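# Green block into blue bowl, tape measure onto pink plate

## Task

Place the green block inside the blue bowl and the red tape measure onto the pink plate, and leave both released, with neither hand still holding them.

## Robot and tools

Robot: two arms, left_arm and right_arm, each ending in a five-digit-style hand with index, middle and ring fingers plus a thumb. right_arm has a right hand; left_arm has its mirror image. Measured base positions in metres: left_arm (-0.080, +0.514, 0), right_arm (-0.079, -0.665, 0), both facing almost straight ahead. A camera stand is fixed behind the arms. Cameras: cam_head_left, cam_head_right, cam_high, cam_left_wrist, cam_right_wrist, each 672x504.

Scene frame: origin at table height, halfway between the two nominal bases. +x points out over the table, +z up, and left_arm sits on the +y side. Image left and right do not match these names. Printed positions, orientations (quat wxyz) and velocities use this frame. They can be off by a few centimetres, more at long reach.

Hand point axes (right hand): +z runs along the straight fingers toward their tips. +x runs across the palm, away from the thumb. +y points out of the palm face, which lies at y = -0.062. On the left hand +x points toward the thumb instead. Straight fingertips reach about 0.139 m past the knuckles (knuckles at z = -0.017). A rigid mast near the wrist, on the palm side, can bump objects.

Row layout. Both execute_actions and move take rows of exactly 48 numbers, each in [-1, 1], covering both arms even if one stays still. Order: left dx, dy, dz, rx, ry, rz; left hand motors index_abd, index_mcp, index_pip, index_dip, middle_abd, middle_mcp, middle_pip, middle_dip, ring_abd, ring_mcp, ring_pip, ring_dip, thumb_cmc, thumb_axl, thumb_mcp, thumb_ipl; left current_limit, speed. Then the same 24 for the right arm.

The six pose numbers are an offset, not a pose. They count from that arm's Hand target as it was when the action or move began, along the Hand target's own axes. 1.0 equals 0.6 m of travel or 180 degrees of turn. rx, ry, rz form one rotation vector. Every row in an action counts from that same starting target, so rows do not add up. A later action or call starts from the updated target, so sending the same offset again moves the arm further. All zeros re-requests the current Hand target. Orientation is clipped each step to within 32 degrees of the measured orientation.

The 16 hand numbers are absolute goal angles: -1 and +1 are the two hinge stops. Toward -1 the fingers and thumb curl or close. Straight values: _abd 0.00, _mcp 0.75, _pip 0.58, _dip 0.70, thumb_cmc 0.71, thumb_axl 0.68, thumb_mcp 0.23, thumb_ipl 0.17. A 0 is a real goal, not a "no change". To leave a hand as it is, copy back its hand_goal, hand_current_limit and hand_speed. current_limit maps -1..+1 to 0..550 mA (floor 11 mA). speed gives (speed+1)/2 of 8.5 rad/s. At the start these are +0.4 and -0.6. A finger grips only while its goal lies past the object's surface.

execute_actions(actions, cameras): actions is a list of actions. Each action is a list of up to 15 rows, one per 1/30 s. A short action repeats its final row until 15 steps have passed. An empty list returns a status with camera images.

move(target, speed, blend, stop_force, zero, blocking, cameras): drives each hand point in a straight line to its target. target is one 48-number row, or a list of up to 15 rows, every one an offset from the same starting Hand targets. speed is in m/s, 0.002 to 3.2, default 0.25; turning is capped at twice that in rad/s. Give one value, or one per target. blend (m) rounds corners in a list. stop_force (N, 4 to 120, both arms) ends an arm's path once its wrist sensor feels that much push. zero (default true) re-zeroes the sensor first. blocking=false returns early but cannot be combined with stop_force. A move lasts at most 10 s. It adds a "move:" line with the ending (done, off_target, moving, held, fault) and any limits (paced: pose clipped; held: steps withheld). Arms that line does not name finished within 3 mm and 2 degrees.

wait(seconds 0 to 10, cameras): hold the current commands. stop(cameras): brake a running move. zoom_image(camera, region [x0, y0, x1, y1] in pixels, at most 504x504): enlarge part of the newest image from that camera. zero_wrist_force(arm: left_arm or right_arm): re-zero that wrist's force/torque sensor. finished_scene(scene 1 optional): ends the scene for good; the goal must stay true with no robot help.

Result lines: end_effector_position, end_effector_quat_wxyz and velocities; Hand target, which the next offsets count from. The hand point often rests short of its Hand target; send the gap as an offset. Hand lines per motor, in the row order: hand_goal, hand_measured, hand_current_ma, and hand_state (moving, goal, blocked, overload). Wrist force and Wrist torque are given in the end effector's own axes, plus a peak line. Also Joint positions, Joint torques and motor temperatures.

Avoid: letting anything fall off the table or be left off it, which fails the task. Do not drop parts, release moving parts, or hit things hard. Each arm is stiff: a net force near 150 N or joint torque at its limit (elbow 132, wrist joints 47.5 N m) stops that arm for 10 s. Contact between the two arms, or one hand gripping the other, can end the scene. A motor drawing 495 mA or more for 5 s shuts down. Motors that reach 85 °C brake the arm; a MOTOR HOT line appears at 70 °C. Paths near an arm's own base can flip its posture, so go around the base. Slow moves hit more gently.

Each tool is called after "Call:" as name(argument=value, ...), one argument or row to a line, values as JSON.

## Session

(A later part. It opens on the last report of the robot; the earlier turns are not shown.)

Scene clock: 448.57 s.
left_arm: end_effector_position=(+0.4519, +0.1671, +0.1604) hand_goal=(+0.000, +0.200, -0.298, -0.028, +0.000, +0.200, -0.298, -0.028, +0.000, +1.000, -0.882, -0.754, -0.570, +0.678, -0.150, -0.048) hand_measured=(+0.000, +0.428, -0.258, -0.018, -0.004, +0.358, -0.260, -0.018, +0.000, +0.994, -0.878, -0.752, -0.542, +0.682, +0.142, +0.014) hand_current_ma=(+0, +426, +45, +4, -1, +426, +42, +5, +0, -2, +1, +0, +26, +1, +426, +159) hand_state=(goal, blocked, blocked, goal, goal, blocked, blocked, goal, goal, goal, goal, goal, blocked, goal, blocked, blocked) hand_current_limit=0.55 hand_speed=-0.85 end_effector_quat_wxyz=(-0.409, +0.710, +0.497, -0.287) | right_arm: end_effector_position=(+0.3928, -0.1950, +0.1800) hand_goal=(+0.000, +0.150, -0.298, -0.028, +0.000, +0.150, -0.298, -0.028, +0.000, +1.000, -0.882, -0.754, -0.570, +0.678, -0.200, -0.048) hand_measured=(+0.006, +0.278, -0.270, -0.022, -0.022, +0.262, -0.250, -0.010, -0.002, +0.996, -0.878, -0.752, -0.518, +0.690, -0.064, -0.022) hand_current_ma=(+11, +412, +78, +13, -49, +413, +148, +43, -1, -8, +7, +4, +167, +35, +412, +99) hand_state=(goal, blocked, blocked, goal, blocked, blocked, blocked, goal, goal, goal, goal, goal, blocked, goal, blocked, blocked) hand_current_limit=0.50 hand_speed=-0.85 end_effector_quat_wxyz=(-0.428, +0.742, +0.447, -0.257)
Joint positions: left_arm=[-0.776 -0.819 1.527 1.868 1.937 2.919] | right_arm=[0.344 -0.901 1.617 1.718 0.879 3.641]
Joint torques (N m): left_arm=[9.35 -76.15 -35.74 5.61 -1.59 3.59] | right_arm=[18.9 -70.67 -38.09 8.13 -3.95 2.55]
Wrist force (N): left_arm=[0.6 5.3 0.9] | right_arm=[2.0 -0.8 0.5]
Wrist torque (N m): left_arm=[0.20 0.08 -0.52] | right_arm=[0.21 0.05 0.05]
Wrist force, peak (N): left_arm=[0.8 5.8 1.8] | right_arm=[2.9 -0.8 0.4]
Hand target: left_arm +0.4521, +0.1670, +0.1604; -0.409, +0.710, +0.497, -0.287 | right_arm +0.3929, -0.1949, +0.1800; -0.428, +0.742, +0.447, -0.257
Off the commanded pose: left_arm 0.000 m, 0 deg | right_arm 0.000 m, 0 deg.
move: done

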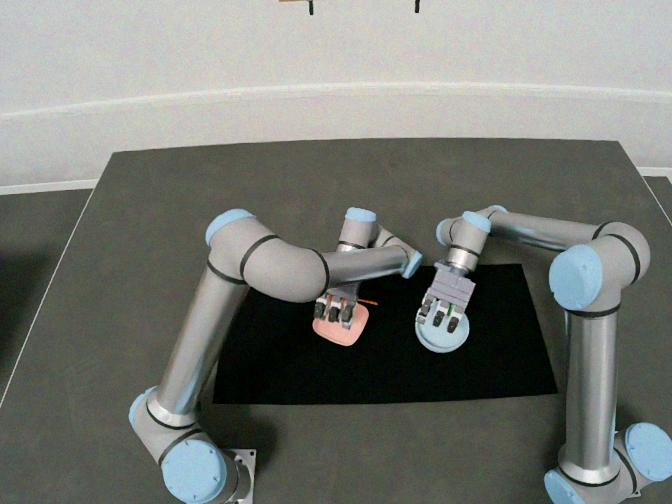

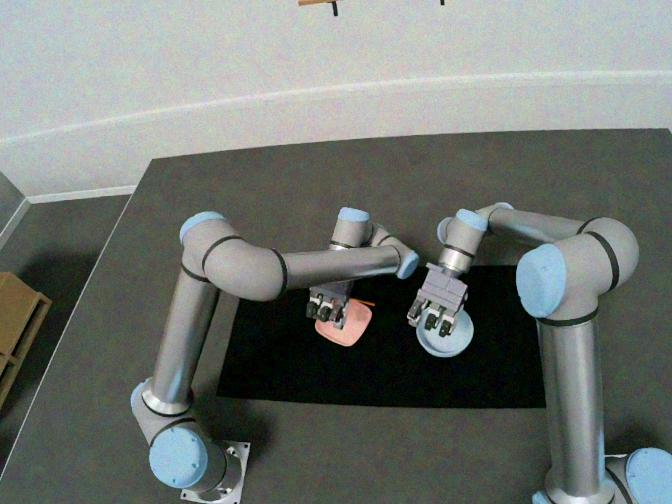

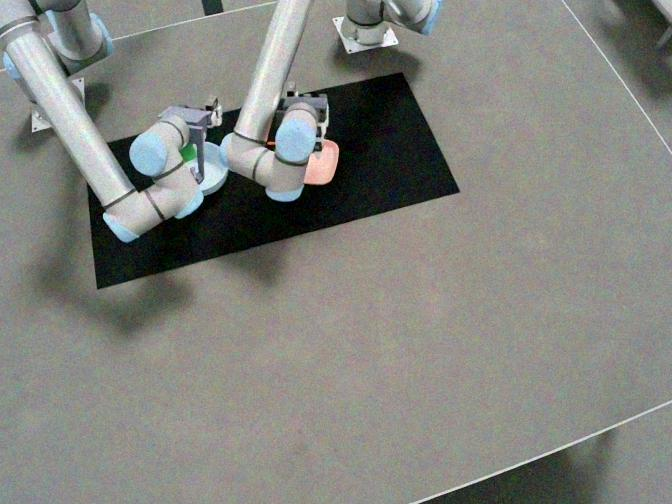

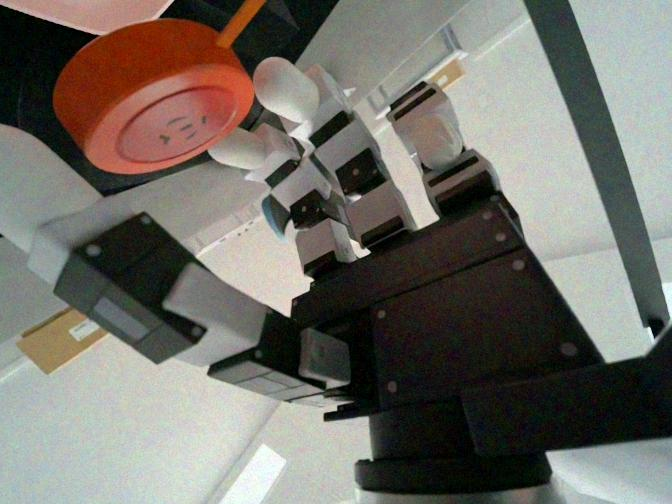

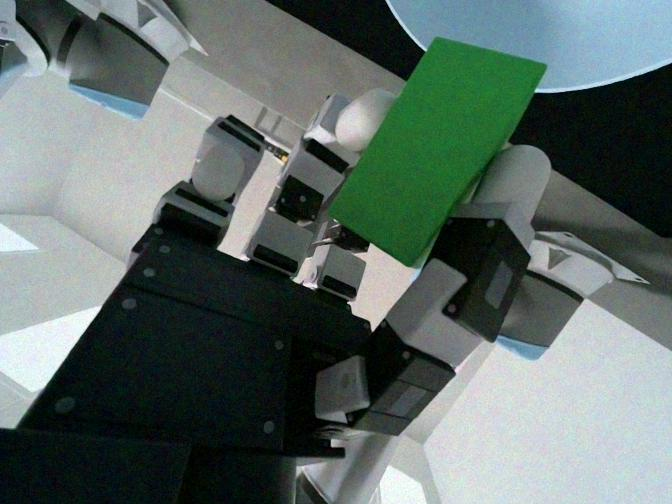

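Call:
move(
  target=[
    [-0.0117,0.1335,0.103,0,0,0, 0,0.2,-0.299,-0.029, 0,0.2,-0.299,-0.029, 0,1.0,-0.883,-0.754, -0.571,0.678,-0.15,-0.0486, 0.55,-0.85, 0.0055,0.1353,0.0988,0,0,0, 0,0.15,-0.299,-0.029, 0,0.15,-0.299,-0.029, 0,1.0,-0.883,-0.754, -0.571,0.678,-0.2,-0.0486, 0.5,-0.85],
  ],
  speed=0.08,
  stop_force=12,
  cameras=["all"],
)

Call:
zoom_image(
  camera="cam_head_left",
  region=[290, 240, 490, 390],
)

Call:
zoom_image(
  camera="cam_high",
  region=[140, 60, 380, 240],
)

Scene clock: 472.53 s.
left_arm: end_effector_position=(+0.4370, +0.1650, +0.0602) hand_goal=(+0.000, +0.200, -0.298, -0.028, +0.000, +0.200, -0.298, -0.028, +0.000, +1.000, -0.882, -0.754, -0.570, +0.678, -0.150, -0.048) hand_measured=(+0.000, +0.428, -0.258, -0.018, -0.004, +0.358, -0.260, -0.018, +0.000, +0.994, -0.878, -0.752, -0.542, +0.682, +0.142, +0.014) hand_current_ma=(+0, +426, +45, +4, -1, +426, +43, +5, +0, -2, +1, +0, +26, +1, +426, +159) hand_state=(goal, blocked, blocked, goal, goal, blocked, blocked, goal, goal, goal, goal, goal, blocked, goal, blocked, blocked) hand_current_limit=0.55 hand_speed=-0.85 end_effector_quat_wxyz=(-0.409, +0.710, +0.497, -0.287) | right_arm: end_effector_position=(+0.3849, -0.1870, +0.0801) hand_goal=(+0.000, +0.150, -0.298, -0.028, +0.000, +0.150, -0.298, -0.028, +0.000, +1.000, -0.882, -0.754, -0.570, +0.678, -0.200, -0.048) hand_measured=(+0.006, +0.278, -0.270, -0.022, -0.022, +0.262, -0.250, -0.010, -0.002, +0.996, -0.878, -0.752, -0.518, +0.690, -0.064, -0.022) hand_current_ma=(+11, +413, +78, +13, -49, +413, +148, +43, -1, -8, +7, +4, +167, +35, +413, +99) hand_state=(goal, blocked, blocked, goal, blocked, blocked, blocked, goal, goal, goal, goal, goal, blocked, goal, blocked, blocked) hand_current_limit=0.50 hand_speed=-0.85 end_effector_quat_wxyz=(-0.428, +0.742, +0.447, -0.257)
Joint positions: left_arm=[-0.791 -0.717 1.562 1.728 1.95 2.911] | right_arm=[0.358 -0.788 1.636 1.579 0.868 3.653]
Joint torques (N m): left_arm=[-10.99 -73.27 -17.55 1.98 3.5 -2.89] | right_arm=[16.93 -72.98 -33.11 -0.25 -4.04 2.41]
Wrist force (N): left_arm=[0.7 5.0 0.5] | right_arm=[1.7 -0.8 0.3]
Wrist torque (N m): left_arm=[0.17 0.03 -0.33] | right_arm=[0.23 0.05 -0.02]
Wrist force, peak (N): left_arm=[1.0 5.6 0.7] | right_arm=[2.6 -1.0 0.6]
Hand target: left_arm +0.4370, +0.1650, +0.0602; -0.409, +0.710, +0.497, -0.287 | right_arm +0.3850, -0.1870, +0.0801; -0.428, +0.742, +0.447, -0.257
Off the commanded pose: left_arm 0.000 m, 0 deg | right_arm 0.000 m, 0 deg.
move: done

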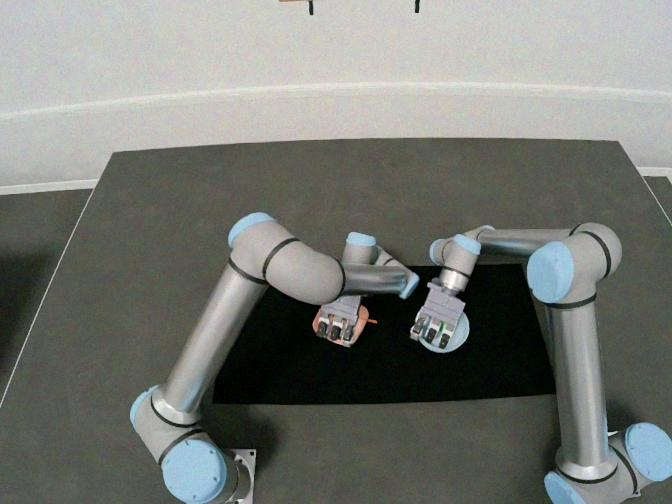

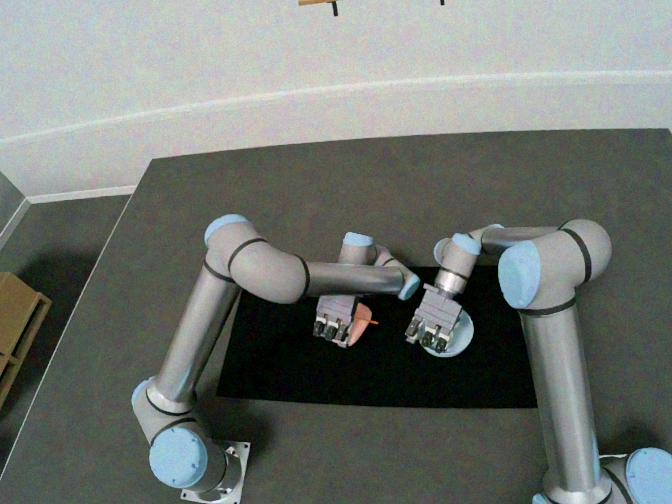

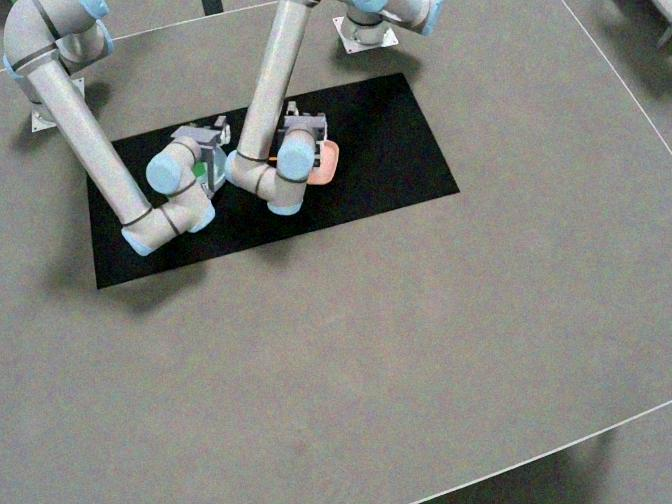

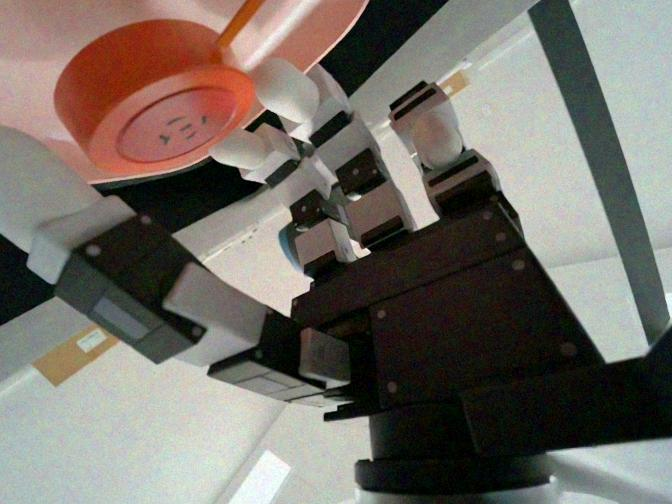

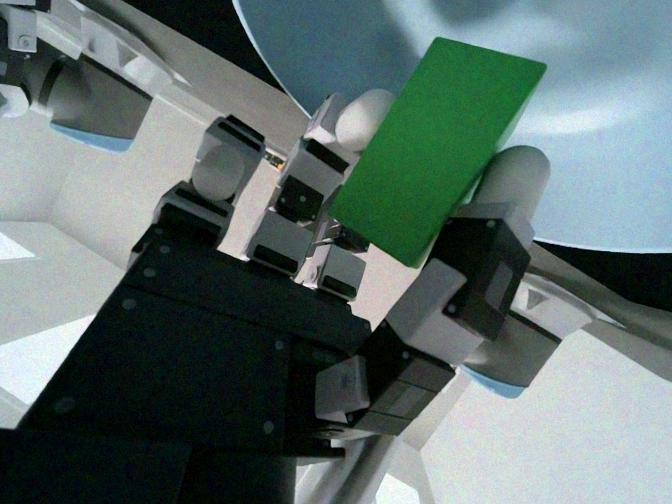

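Scaled by 2.520 from the camera's 672x504 image, which has a finer 960x720 frame.

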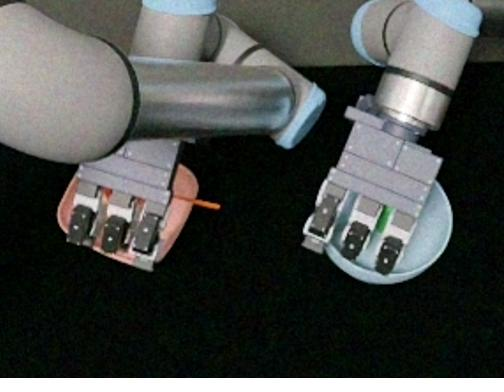

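Scaled by 2.100 from the camera's 672x504 image, which has a finer 960x720 frame.

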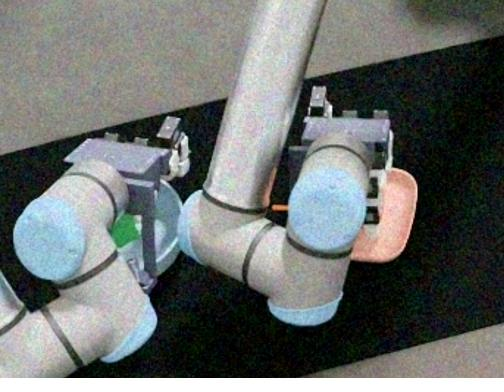

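Call:
move(
  target=[
    [0,0.0375,0.0217,0,0,0, 0,0.2,-0.299,-0.029, 0,0.2,-0.299,-0.029, 0,1.0,-0.883,-0.754, -0.571,0.678,-0.15,-0.0486, 0.55,-0.85, 0,0.0433,0.025,0,0,0, 0,0.15,-0.299,-0.029, 0,0.15,-0.299,-0.029, 0,1.0,-0.883,-0.754, -0.571,0.678,-0.2,-0.0486, 0.5,-0.85],
  ],
  speed=0.03,
  stop_force=5,
  cameras=["all"],
)

Call:
zoom_image(
  camera="cam_head_left",
  region=[290, 240, 490, 390],
)

Scene clock: 482.13 s.
left_arm: end_effector_position=(+0.4369, +0.1650, +0.0427) hand_goal=(+0.000, +0.200, -0.298, -0.028, +0.000, +0.200, -0.298, -0.028, +0.000, +1.000, -0.882, -0.754, -0.570, +0.678, -0.150, -0.048) hand_measured=(-0.002, +0.426, -0.256, -0.018, -0.006, +0.346, -0.258, -0.018, +0.000, +0.994, -0.878, -0.752, -0.530, +0.686, +0.142, +0.014) hand_current_ma=(+0, +426, +51, +4, -1, +426, +44, +5, +0, -2, +1, +0, +46, +4, +426, +161) hand_state=(goal, blocked, blocked, goal, goal, blocked, blocked, goal, goal, goal, goal, goal, blocked, goal, blocked, blocked) hand_current_limit=0.55 hand_speed=-0.85 end_effector_quat_wxyz=(-0.409, +0.710, +0.497, -0.287) | right_arm: end_effector_position=(+0.3850, -0.1869, +0.0501) hand_goal=(+0.000, +0.150, -0.298, -0.028, +0.000, +0.150, -0.298, -0.028, +0.000, +1.000, -0.882, -0.754, -0.570, +0.678, -0.200, -0.048) hand_measured=(+0.006, +0.276, -0.268, -0.020, -0.022, +0.262, -0.250, -0.010, -0.002, +0.996, -0.878, -0.752, -0.518, +0.690, -0.064, -0.022) hand_current_ma=(+11, +412, +81, +16, -49, +413, +150, +44, -1, -8, +7, +4, +167, +35, +413, +102) hand_state=(goal, blocked, blocked, goal, blocked, blocked, blocked, goal, goal, goal, goal, goal, blocked, goal, blocked, blocked) hand_current_limit=0.50 hand_speed=-0.85 end_effector_quat_wxyz=(-0.428, +0.742, +0.447, -0.257)
Joint positions: left_arm=[-0.791 -0.696 1.561 1.709 1.95 2.91] | right_arm=[0.358 -0.751 1.635 1.542 0.868 3.653]
Joint torques (N m): left_arm=[-5.51 -93 -16.14 5.01 2.2 -1.75] | right_arm=[9.67 -72.79 -31.85 0 -2.45 -0.27]
Wrist force (N): left_arm=[0.9 3.5 -1.4] | right_arm=[2.2 -0.9 -0.3]
Wrist torque (N m): left_arm=[0.29 -0.01 -0.32] | right_arm=[0.22 0.01 0.03]
Wrist force, peak (N): left_arm=[0.9 5.5 0.9] | right_arm=[2.5 -1.4 -0.2]
Hand target: left_arm +0.4369, +0.1650, +0.0427; -0.409, +0.710, +0.497, -0.287 (not the last commanded pose) | right_arm +0.3850, -0.1870, +0.0501; -0.428, +0.742, +0.447, -0.257
Off the commanded pose: left_arm 0.009 m, 0 deg | right_arm 0.000 m, 0 deg.
move: contact (left_arm)

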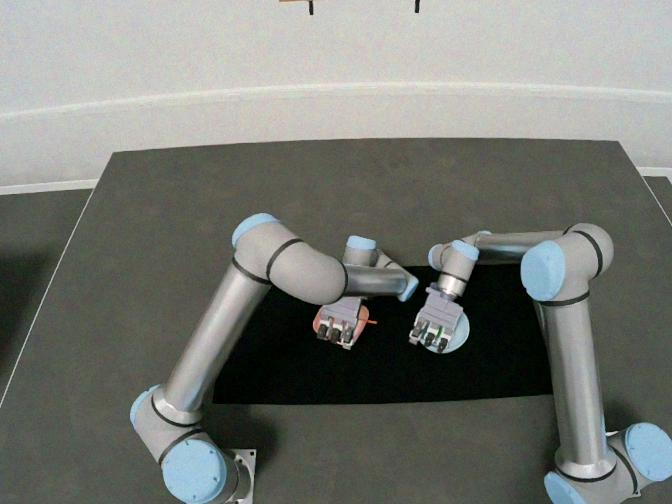

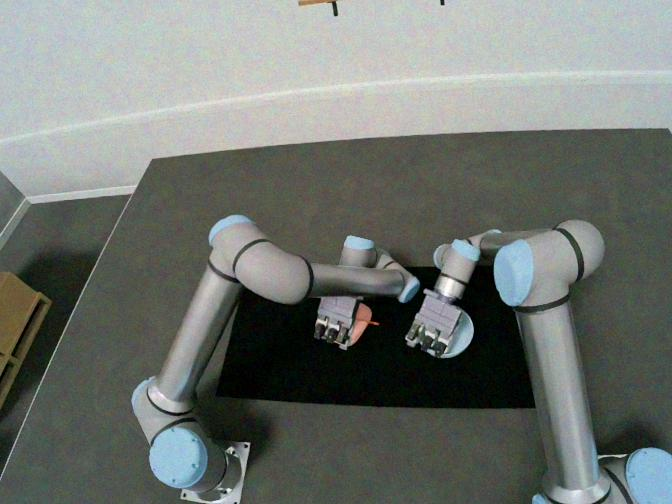

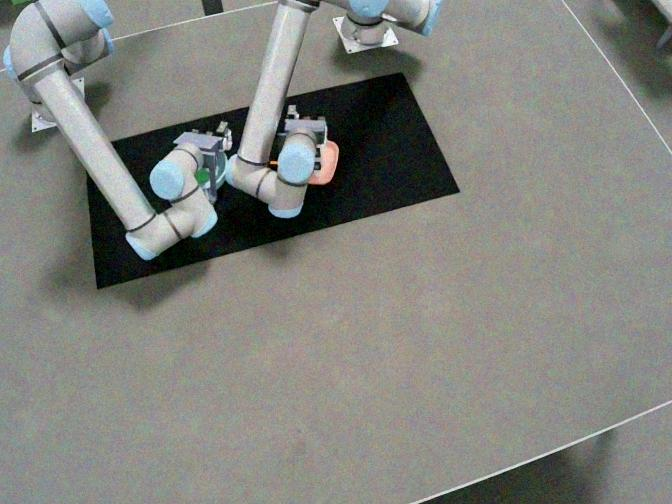

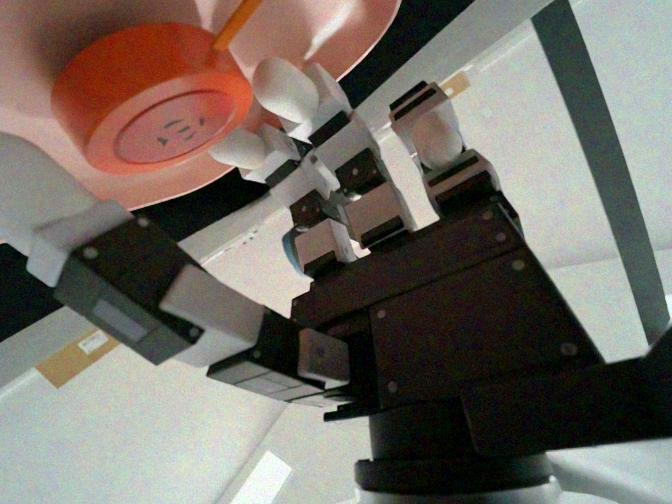

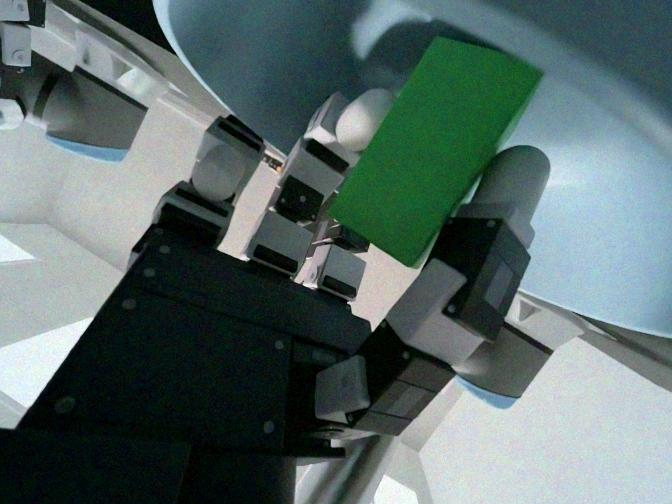

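Scaled by 2.520 from the camera's 672x504 image, which has a finer 960x720 frame.

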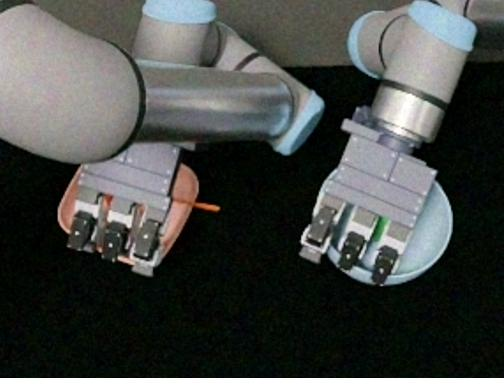

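Call:
move(
  target=[
    [0,0,0,0,0,0, 0,0.2,-0.299,-0.029, 0,0.2,-0.299,-0.029, 0,1.0,-0.883,-0.754, -0.571,0.678,-0.15,-0.0486, 0.55,-0.85, 0,0.01,0.0058,0,0,0, 0,0.15,-0.299,-0.029, 0,0.15,-0.299,-0.029, 0,1.0,-0.883,-0.754, -0.571,0.678,-0.2,-0.0486, 0.5,-0.85],
  ],
  speed=0.02,
  stop_force=4,
)

Call:
move(
  target=[
    [0,0,0,0,0,0, 0,0.62,-0.299,-0.029, 0,0.62,-0.299,-0.029, 0,1.0,-0.883,-0.754, -0.571,0.678,0.3,-0.0486, 0.4,-0.9, 0,0,0,0,0,0, 0,0.5,-0.299,-0.029, 0,0.5,-0.299,-0.029, 0,1.0,-0.883,-0.754, -0.571,0.678,0.07,-0.0486, 0.4,-0.9],
  ],
  speed=0.1,
  cameras=["cam_left_wrist","cam_right_wrist","cam_head_left"],
)

Scene clock: 497.30 s.
left_arm: end_effector_position=(+0.4369, +0.1650, +0.0427) hand_goal=(+0.000, +0.200, -0.298, -0.028, +0.000, +0.200, -0.298, -0.028, +0.000, +1.000, -0.882, -0.754, -0.570, +0.678, -0.150, -0.048) hand_measured=(-0.002, +0.426, -0.256, -0.018, -0.006, +0.346, -0.258, -0.018, +0.000, +0.994, -0.878, -0.752, -0.530, +0.686, +0.142, +0.014) hand_current_ma=(+0, +426, +51, +4, -1, +426, +44, +5, +0, -2, +1, +0, +46, +4, +426, +161) hand_state=(goal, blocked, blocked, goal, goal, blocked, blocked, goal, goal, goal, goal, goal, blocked, goal, blocked, blocked) hand_current_limit=0.55 hand_speed=-0.85 end_effector_quat_wxyz=(-0.409, +0.710, +0.497, -0.287) | right_arm: end_effector_position=(+0.3850, -0.1869, +0.0441) hand_goal=(+0.000, +0.150, -0.298, -0.028, +0.000, +0.150, -0.298, -0.028, +0.000, +1.000, -0.882, -0.754, -0.570, +0.678, -0.200, -0.048) hand_measured=(+0.008, +0.272, -0.268, -0.026, -0.024, +0.258, -0.250, -0.014, -0.002, +0.996, -0.878, -0.752, -0.514, +0.690, -0.064, -0.022) hand_current_ma=(+13, +413, +82, +1, -56, +412, +151, +35, -1, -8, +7, +4, +184, +35, +413, +103) hand_state=(goal, blocked, blocked, goal, blocked, blocked, blocked, goal, goal, goal, goal, goal, blocked, goal, blocked, blocked) hand_current_limit=0.50 hand_speed=-0.85 end_effector_quat_wxyz=(-0.428, +0.742, +0.447, -0.257)
Joint positions: left_arm=[-0.791 -0.696 1.561 1.709 1.95 2.911] | right_arm=[0.358 -0.743 1.634 1.535 0.868 3.653]
Joint torques (N m): left_arm=[0.65 -91.99 -15.33 5.37 -0.61 1.76] | right_arm=[3.44 -108.06 -20.86 7.76 -0.94 0.19]
Wrist force (N): left_arm=[1.0 3.5 -1.5] | right_arm=[1.9 -3.7 -0.8]
Wrist torque (N m): left_arm=[0.30 -0.01 -0.32] | right_arm=[0.29 0.04 0.01]
Wrist force, peak (N): left_arm=[0.9 3.9 -1.6] | right_arm=[2.2 -6.4 -1.7]
Hand target: left_arm +0.4369, +0.1650, +0.0427; -0.409, +0.710, +0.497, -0.287 | right_arm +0.3850, -0.1870, +0.0441; -0.428, +0.742, +0.447, -0.257 (not the last commanded pose)
Off the commanded pose: left_arm 0.000 m, 0 deg | right_arm 0.001 m, 0 deg.
move: contact (right_arm)

Scene clock: 498.80 s.
left_arm: end_effector_position=(+0.4369, +0.1650, +0.0427) hand_goal=(+0.000, +0.620, -0.298, -0.028, +0.000, +0.620, -0.298, -0.028, +0.000, +1.000, -0.882, -0.754, -0.570, +0.678, +0.300, -0.048) hand_measured=(-0.002, +0.608, -0.294, -0.026, -0.002, +0.604, -0.298, -0.024, +0.000, +0.994, -0.878, -0.752, -0.568, +0.680, +0.294, -0.046) hand_current_ma=(+0, -7, +1, +1, +0, -11, +0, +1, +0, -2, +1, +0, +0, +1, -3, +0) hand_state=(goal, goal, goal, goal, goal, goal, goal, goal, goal, goal, goal, goal, goal, goal, goal, goal) hand_current_limit=0.40 hand_speed=-0.90 end_effector_quat_wxyz=(-0.409, +0.710, +0.497, -0.287) | right_arm: end_effector_position=(+0.3850, -0.1869, +0.0441) hand_goal=(+0.000, +0.500, -0.298, -0.028, +0.000, +0.500, -0.298, -0.028, +0.000, +1.000, -0.882, -0.754, -0.570, +0.678, +0.070, -0.048) hand_measured=(+0.000, +0.482, -0.298, -0.026, +0.004, +0.390, -0.318, -0.024, -0.004, +1.000, -0.874, -0.752, -0.568, +0.680, +0.066, -0.046) hand_current_ma=(+1, -48, -1, +3, +8, -385, -48, +6, -6, +0, +15, +4, +4, +5, -10, +5) hand_state=(goal, goal, goal, goal, goal, blocked, goal, goal, goal, goal, goal, goal, goal, goal, goal, goal) hand_current_limit=0.40 hand_speed=-0.90 end_effector_quat_wxyz=(-0.428, +0.742, +0.447, -0.257)
Joint positions: left_arm=[-0.791 -0.696 1.561 1.709 1.95 2.911] | right_arm=[0.358 -0.743 1.634 1.535 0.868 3.653]
Joint torques (N m): left_arm=[3.34 -90.2 -18.14 2.43 -0.85 1.56] | right_arm=[4.61 -106.24 -14.22 7.67 -1.06 0.14]
Wrist force (N): left_arm=[0.8 4.8 0.2] | right_arm=[2.5 -3.8 -2.3]
Wrist torque (N m): left_arm=[0.17 0.03 -0.34] | right_arm=[0.23 0.11 -0.08]
Wrist force, peak (N): left_arm=[0.9 5.2 -0.2] | right_arm=[3.1 -3.7 -2.2]
Hand target: left_arm +0.4369, +0.1650, +0.0427; -0.409, +0.710, +0.497, -0.287 | right_arm +0.3850, -0.1870, +0.0441; -0.428, +0.742, +0.447, -0.257
Off the commanded pose: left_arm 0.000 m, 0 deg | right_arm 0.000 m, 0 deg.
move: done
Images, in order (width x height): cam_head_left 672x504, cam_left_wrist 672x504, cam_right_wrist 672x504.

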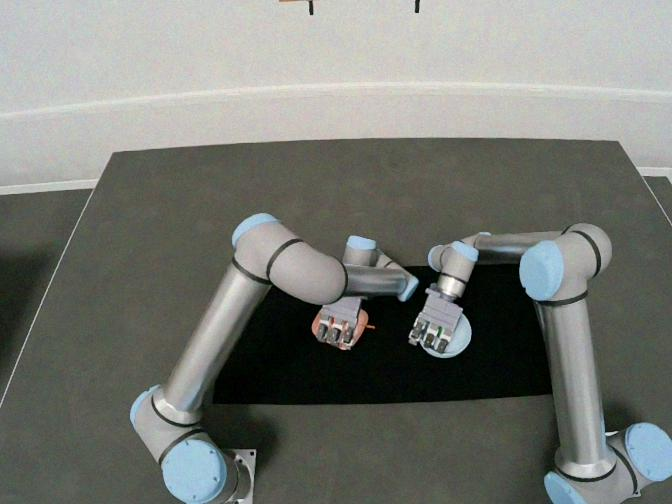

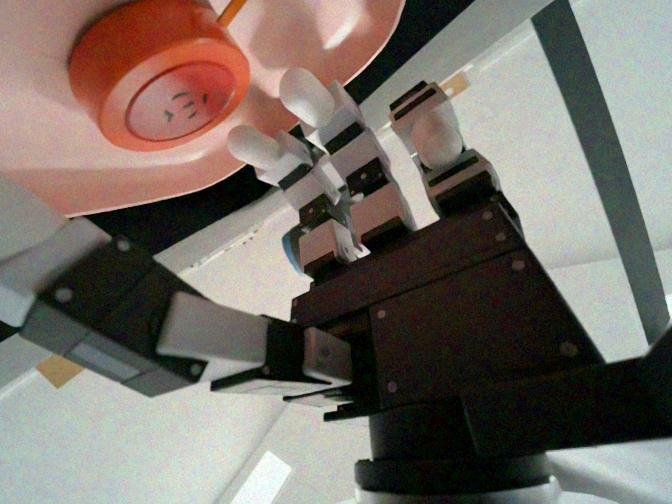

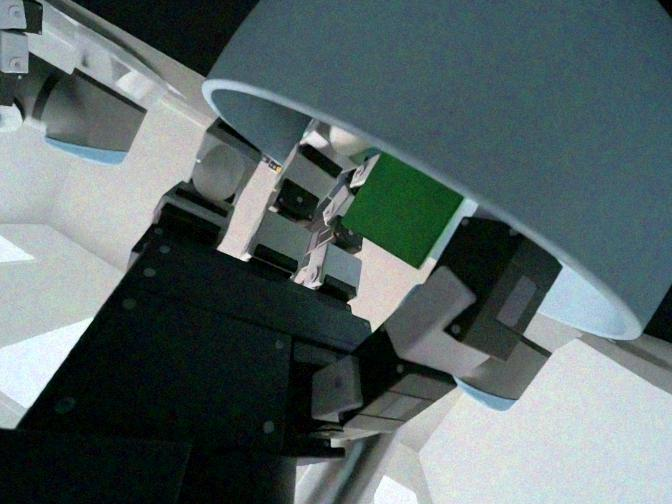

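Call:
move(
  target=[
    [0,0,0,0,0,0, 0,0.62,-0.299,-0.029, 0,0.62,-0.299,-0.029, 0,1.0,-0.883,-0.754, -0.571,0.678,0.3,-0.0486, 0.4,-0.9, 0,0,0,0,0,0, 0,0.41,-0.299,-0.029, 0,0.37,-0.299,-0.029, 0,1.0,-0.883,-0.754, -0.571,0.678,0.07,-0.0486, 0.4,-0.9],
    [0,-0.1877,-0.1083,0,0,0, 0,0.62,-0.299,-0.029, 0,0.62,-0.299,-0.029, 0,1.0,-0.883,-0.754, -0.571,0.678,0.3,-0.0486, 0.4,-0.9, 0,-0.1877,-0.1083,0,0,0, 0,0.41,-0.299,-0.029, 0,0.37,-0.299,-0.029, 0,1.0,-0.883,-0.754, -0.571,0.678,0.07,-0.0486, 0.4,-0.9],
  ],
  speed=0.12,
  cameras=["all"],
)

Call:
zoom_image(
  camera="cam_head_left",
  region=[290, 240, 490, 390],
)

Call:
zoom_image(
  camera="cam_high",
  region=[140, 60, 380, 240],
)

Scene clock: 508.53 s.
left_arm: end_effector_position=(+0.4369, +0.1651, +0.1725) hand_goal=(+0.000, +0.620, -0.298, -0.028, +0.000, +0.620, -0.298, -0.028, +0.000, +1.000, -0.882, -0.754, -0.570, +0.678, +0.300, -0.048) hand_measured=(-0.002, +0.608, -0.294, -0.026, -0.002, +0.604, -0.298, -0.024, +0.000, +0.994, -0.878, -0.752, -0.568, +0.680, +0.294, -0.046) hand_current_ma=(+0, -7, +1, +1, +0, -10, +0, +1, +0, -2, +1, +0, +0, +1, -2, +0) hand_state=(goal, goal, goal, goal, goal, goal, goal, goal, goal, goal, goal, goal, goal, goal, goal, goal) hand_current_limit=0.40 hand_speed=-0.90 end_effector_quat_wxyz=(-0.409, +0.710, +0.497, -0.287) | right_arm: end_effector_position=(+0.3848, -0.1869, +0.1739) hand_goal=(+0.000, +0.410, -0.298, -0.028, +0.000, +0.370, -0.298, -0.028, +0.000, +1.000, -0.882, -0.754, -0.570, +0.678, +0.070, -0.048) hand_measured=(+0.000, +0.408, -0.298, -0.026, +0.004, +0.366, -0.300, -0.024, -0.002, +0.996, -0.878, -0.752, -0.568, +0.680, +0.066, -0.046) hand_current_ma=(+1, -2, +0, +3, +5, -9, -3, +6, -4, -7, +7, +4, +4, +5, -10, +5) hand_state=(goal, goal, goal, goal, goal, goal, goal, goal, goal, goal, goal, goal, goal, goal, goal, goal) hand_current_limit=0.40 hand_speed=-0.90 end_effector_quat_wxyz=(-0.428, +0.742, +0.447, -0.258)
Joint positions: left_arm=[-0.791 -0.846 1.553 1.867 1.949 2.911] | right_arm=[0.358 -0.897 1.622 1.701 0.868 3.653]
Joint torques (N m): left_arm=[6.22 -89.2 -37.12 5.77 -1.63 2.09] | right_arm=[-3.66 -102.87 -38.49 8.17 -0.05 -1.08]
Wrist force (N): left_arm=[0.7 4.5 1.1] | right_arm=[2.0 -1.1 0.2]
Wrist torque (N m): left_arm=[0.07 0.07 -0.33] | right_arm=[0.22 0.04 0.03]
Wrist force, peak (N): left_arm=[0.7 5.7 0.9] | right_arm=[3.3 -4.9 -0.4]
Hand target: left_arm +0.4369, +0.1651, +0.1727; -0.409, +0.710, +0.497, -0.287 | right_arm +0.3849, -0.1869, +0.1741; -0.428, +0.742, +0.447, -0.257
Off the commanded pose: left_arm 0.000 m, 0 deg | right_arm 0.000 m, 0 deg.
move: done

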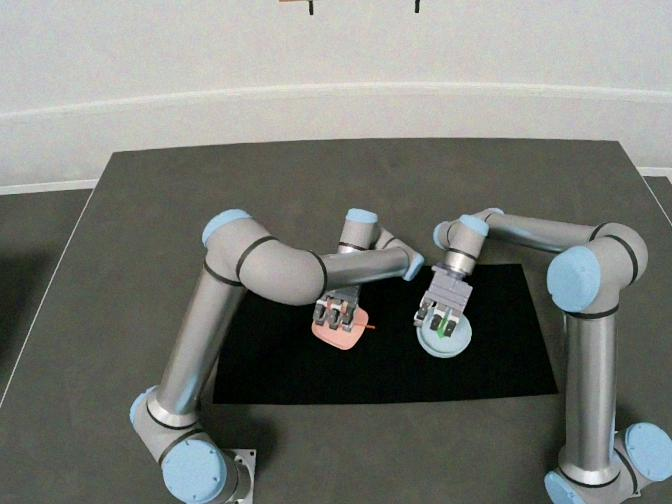

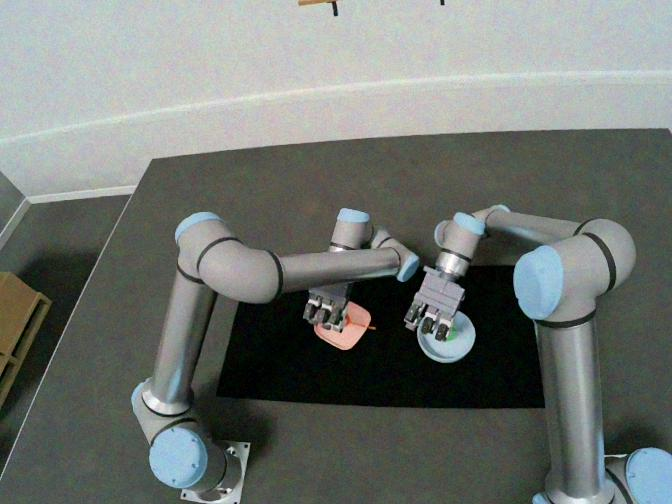

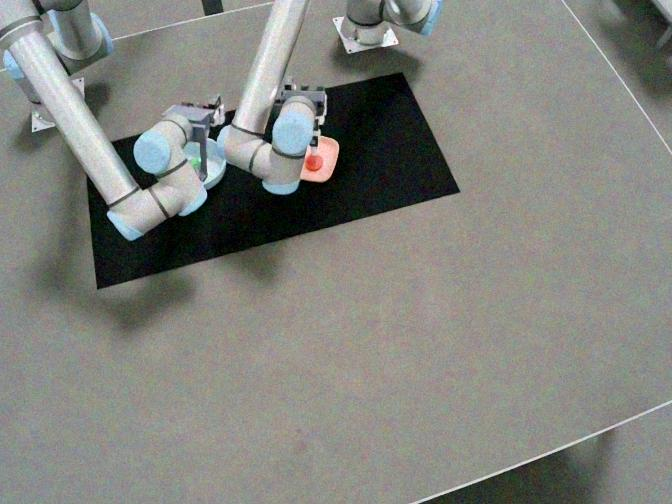

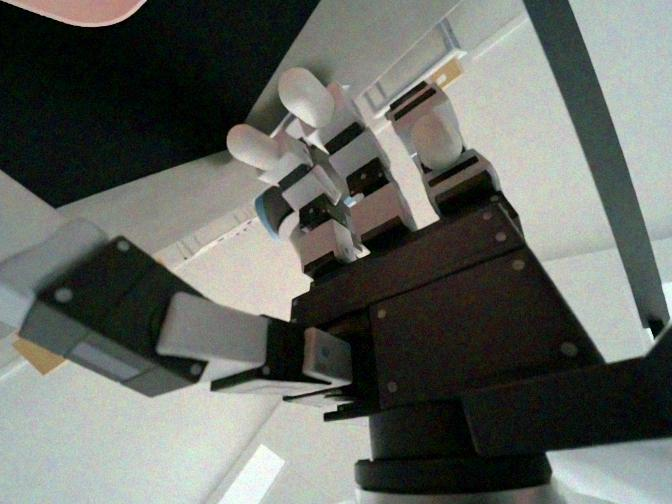

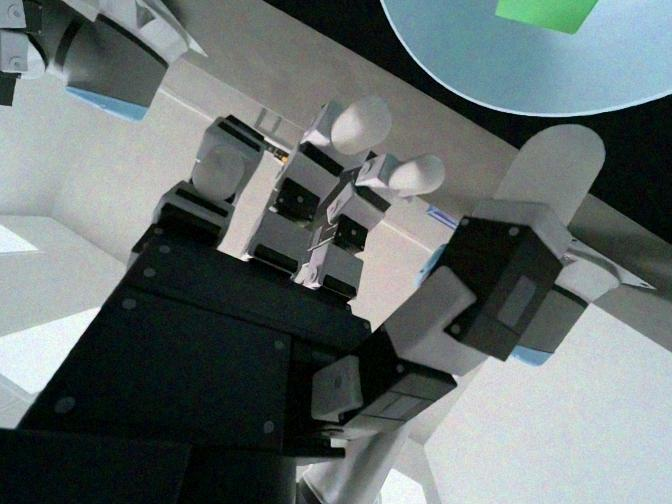

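Scaled by 2.520 from the camera's 672x504 image, which has a finer 960x720 frame.

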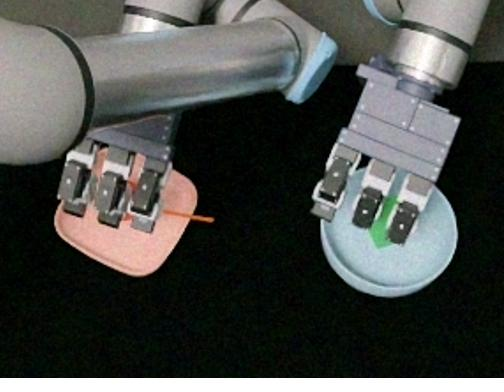

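Scaled by 2.100 from the camera's 672x504 image, which has a finer 960x720 frame.

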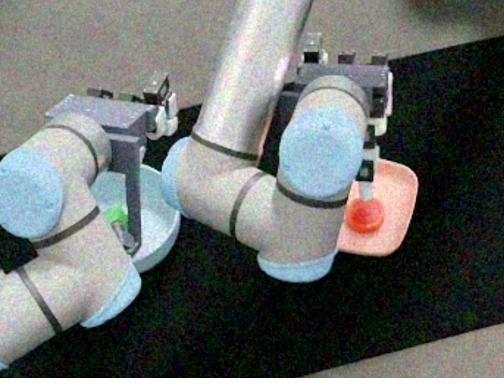

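Call:
finished_scene(
  scene=1,
)

The scene is finished: the task was done.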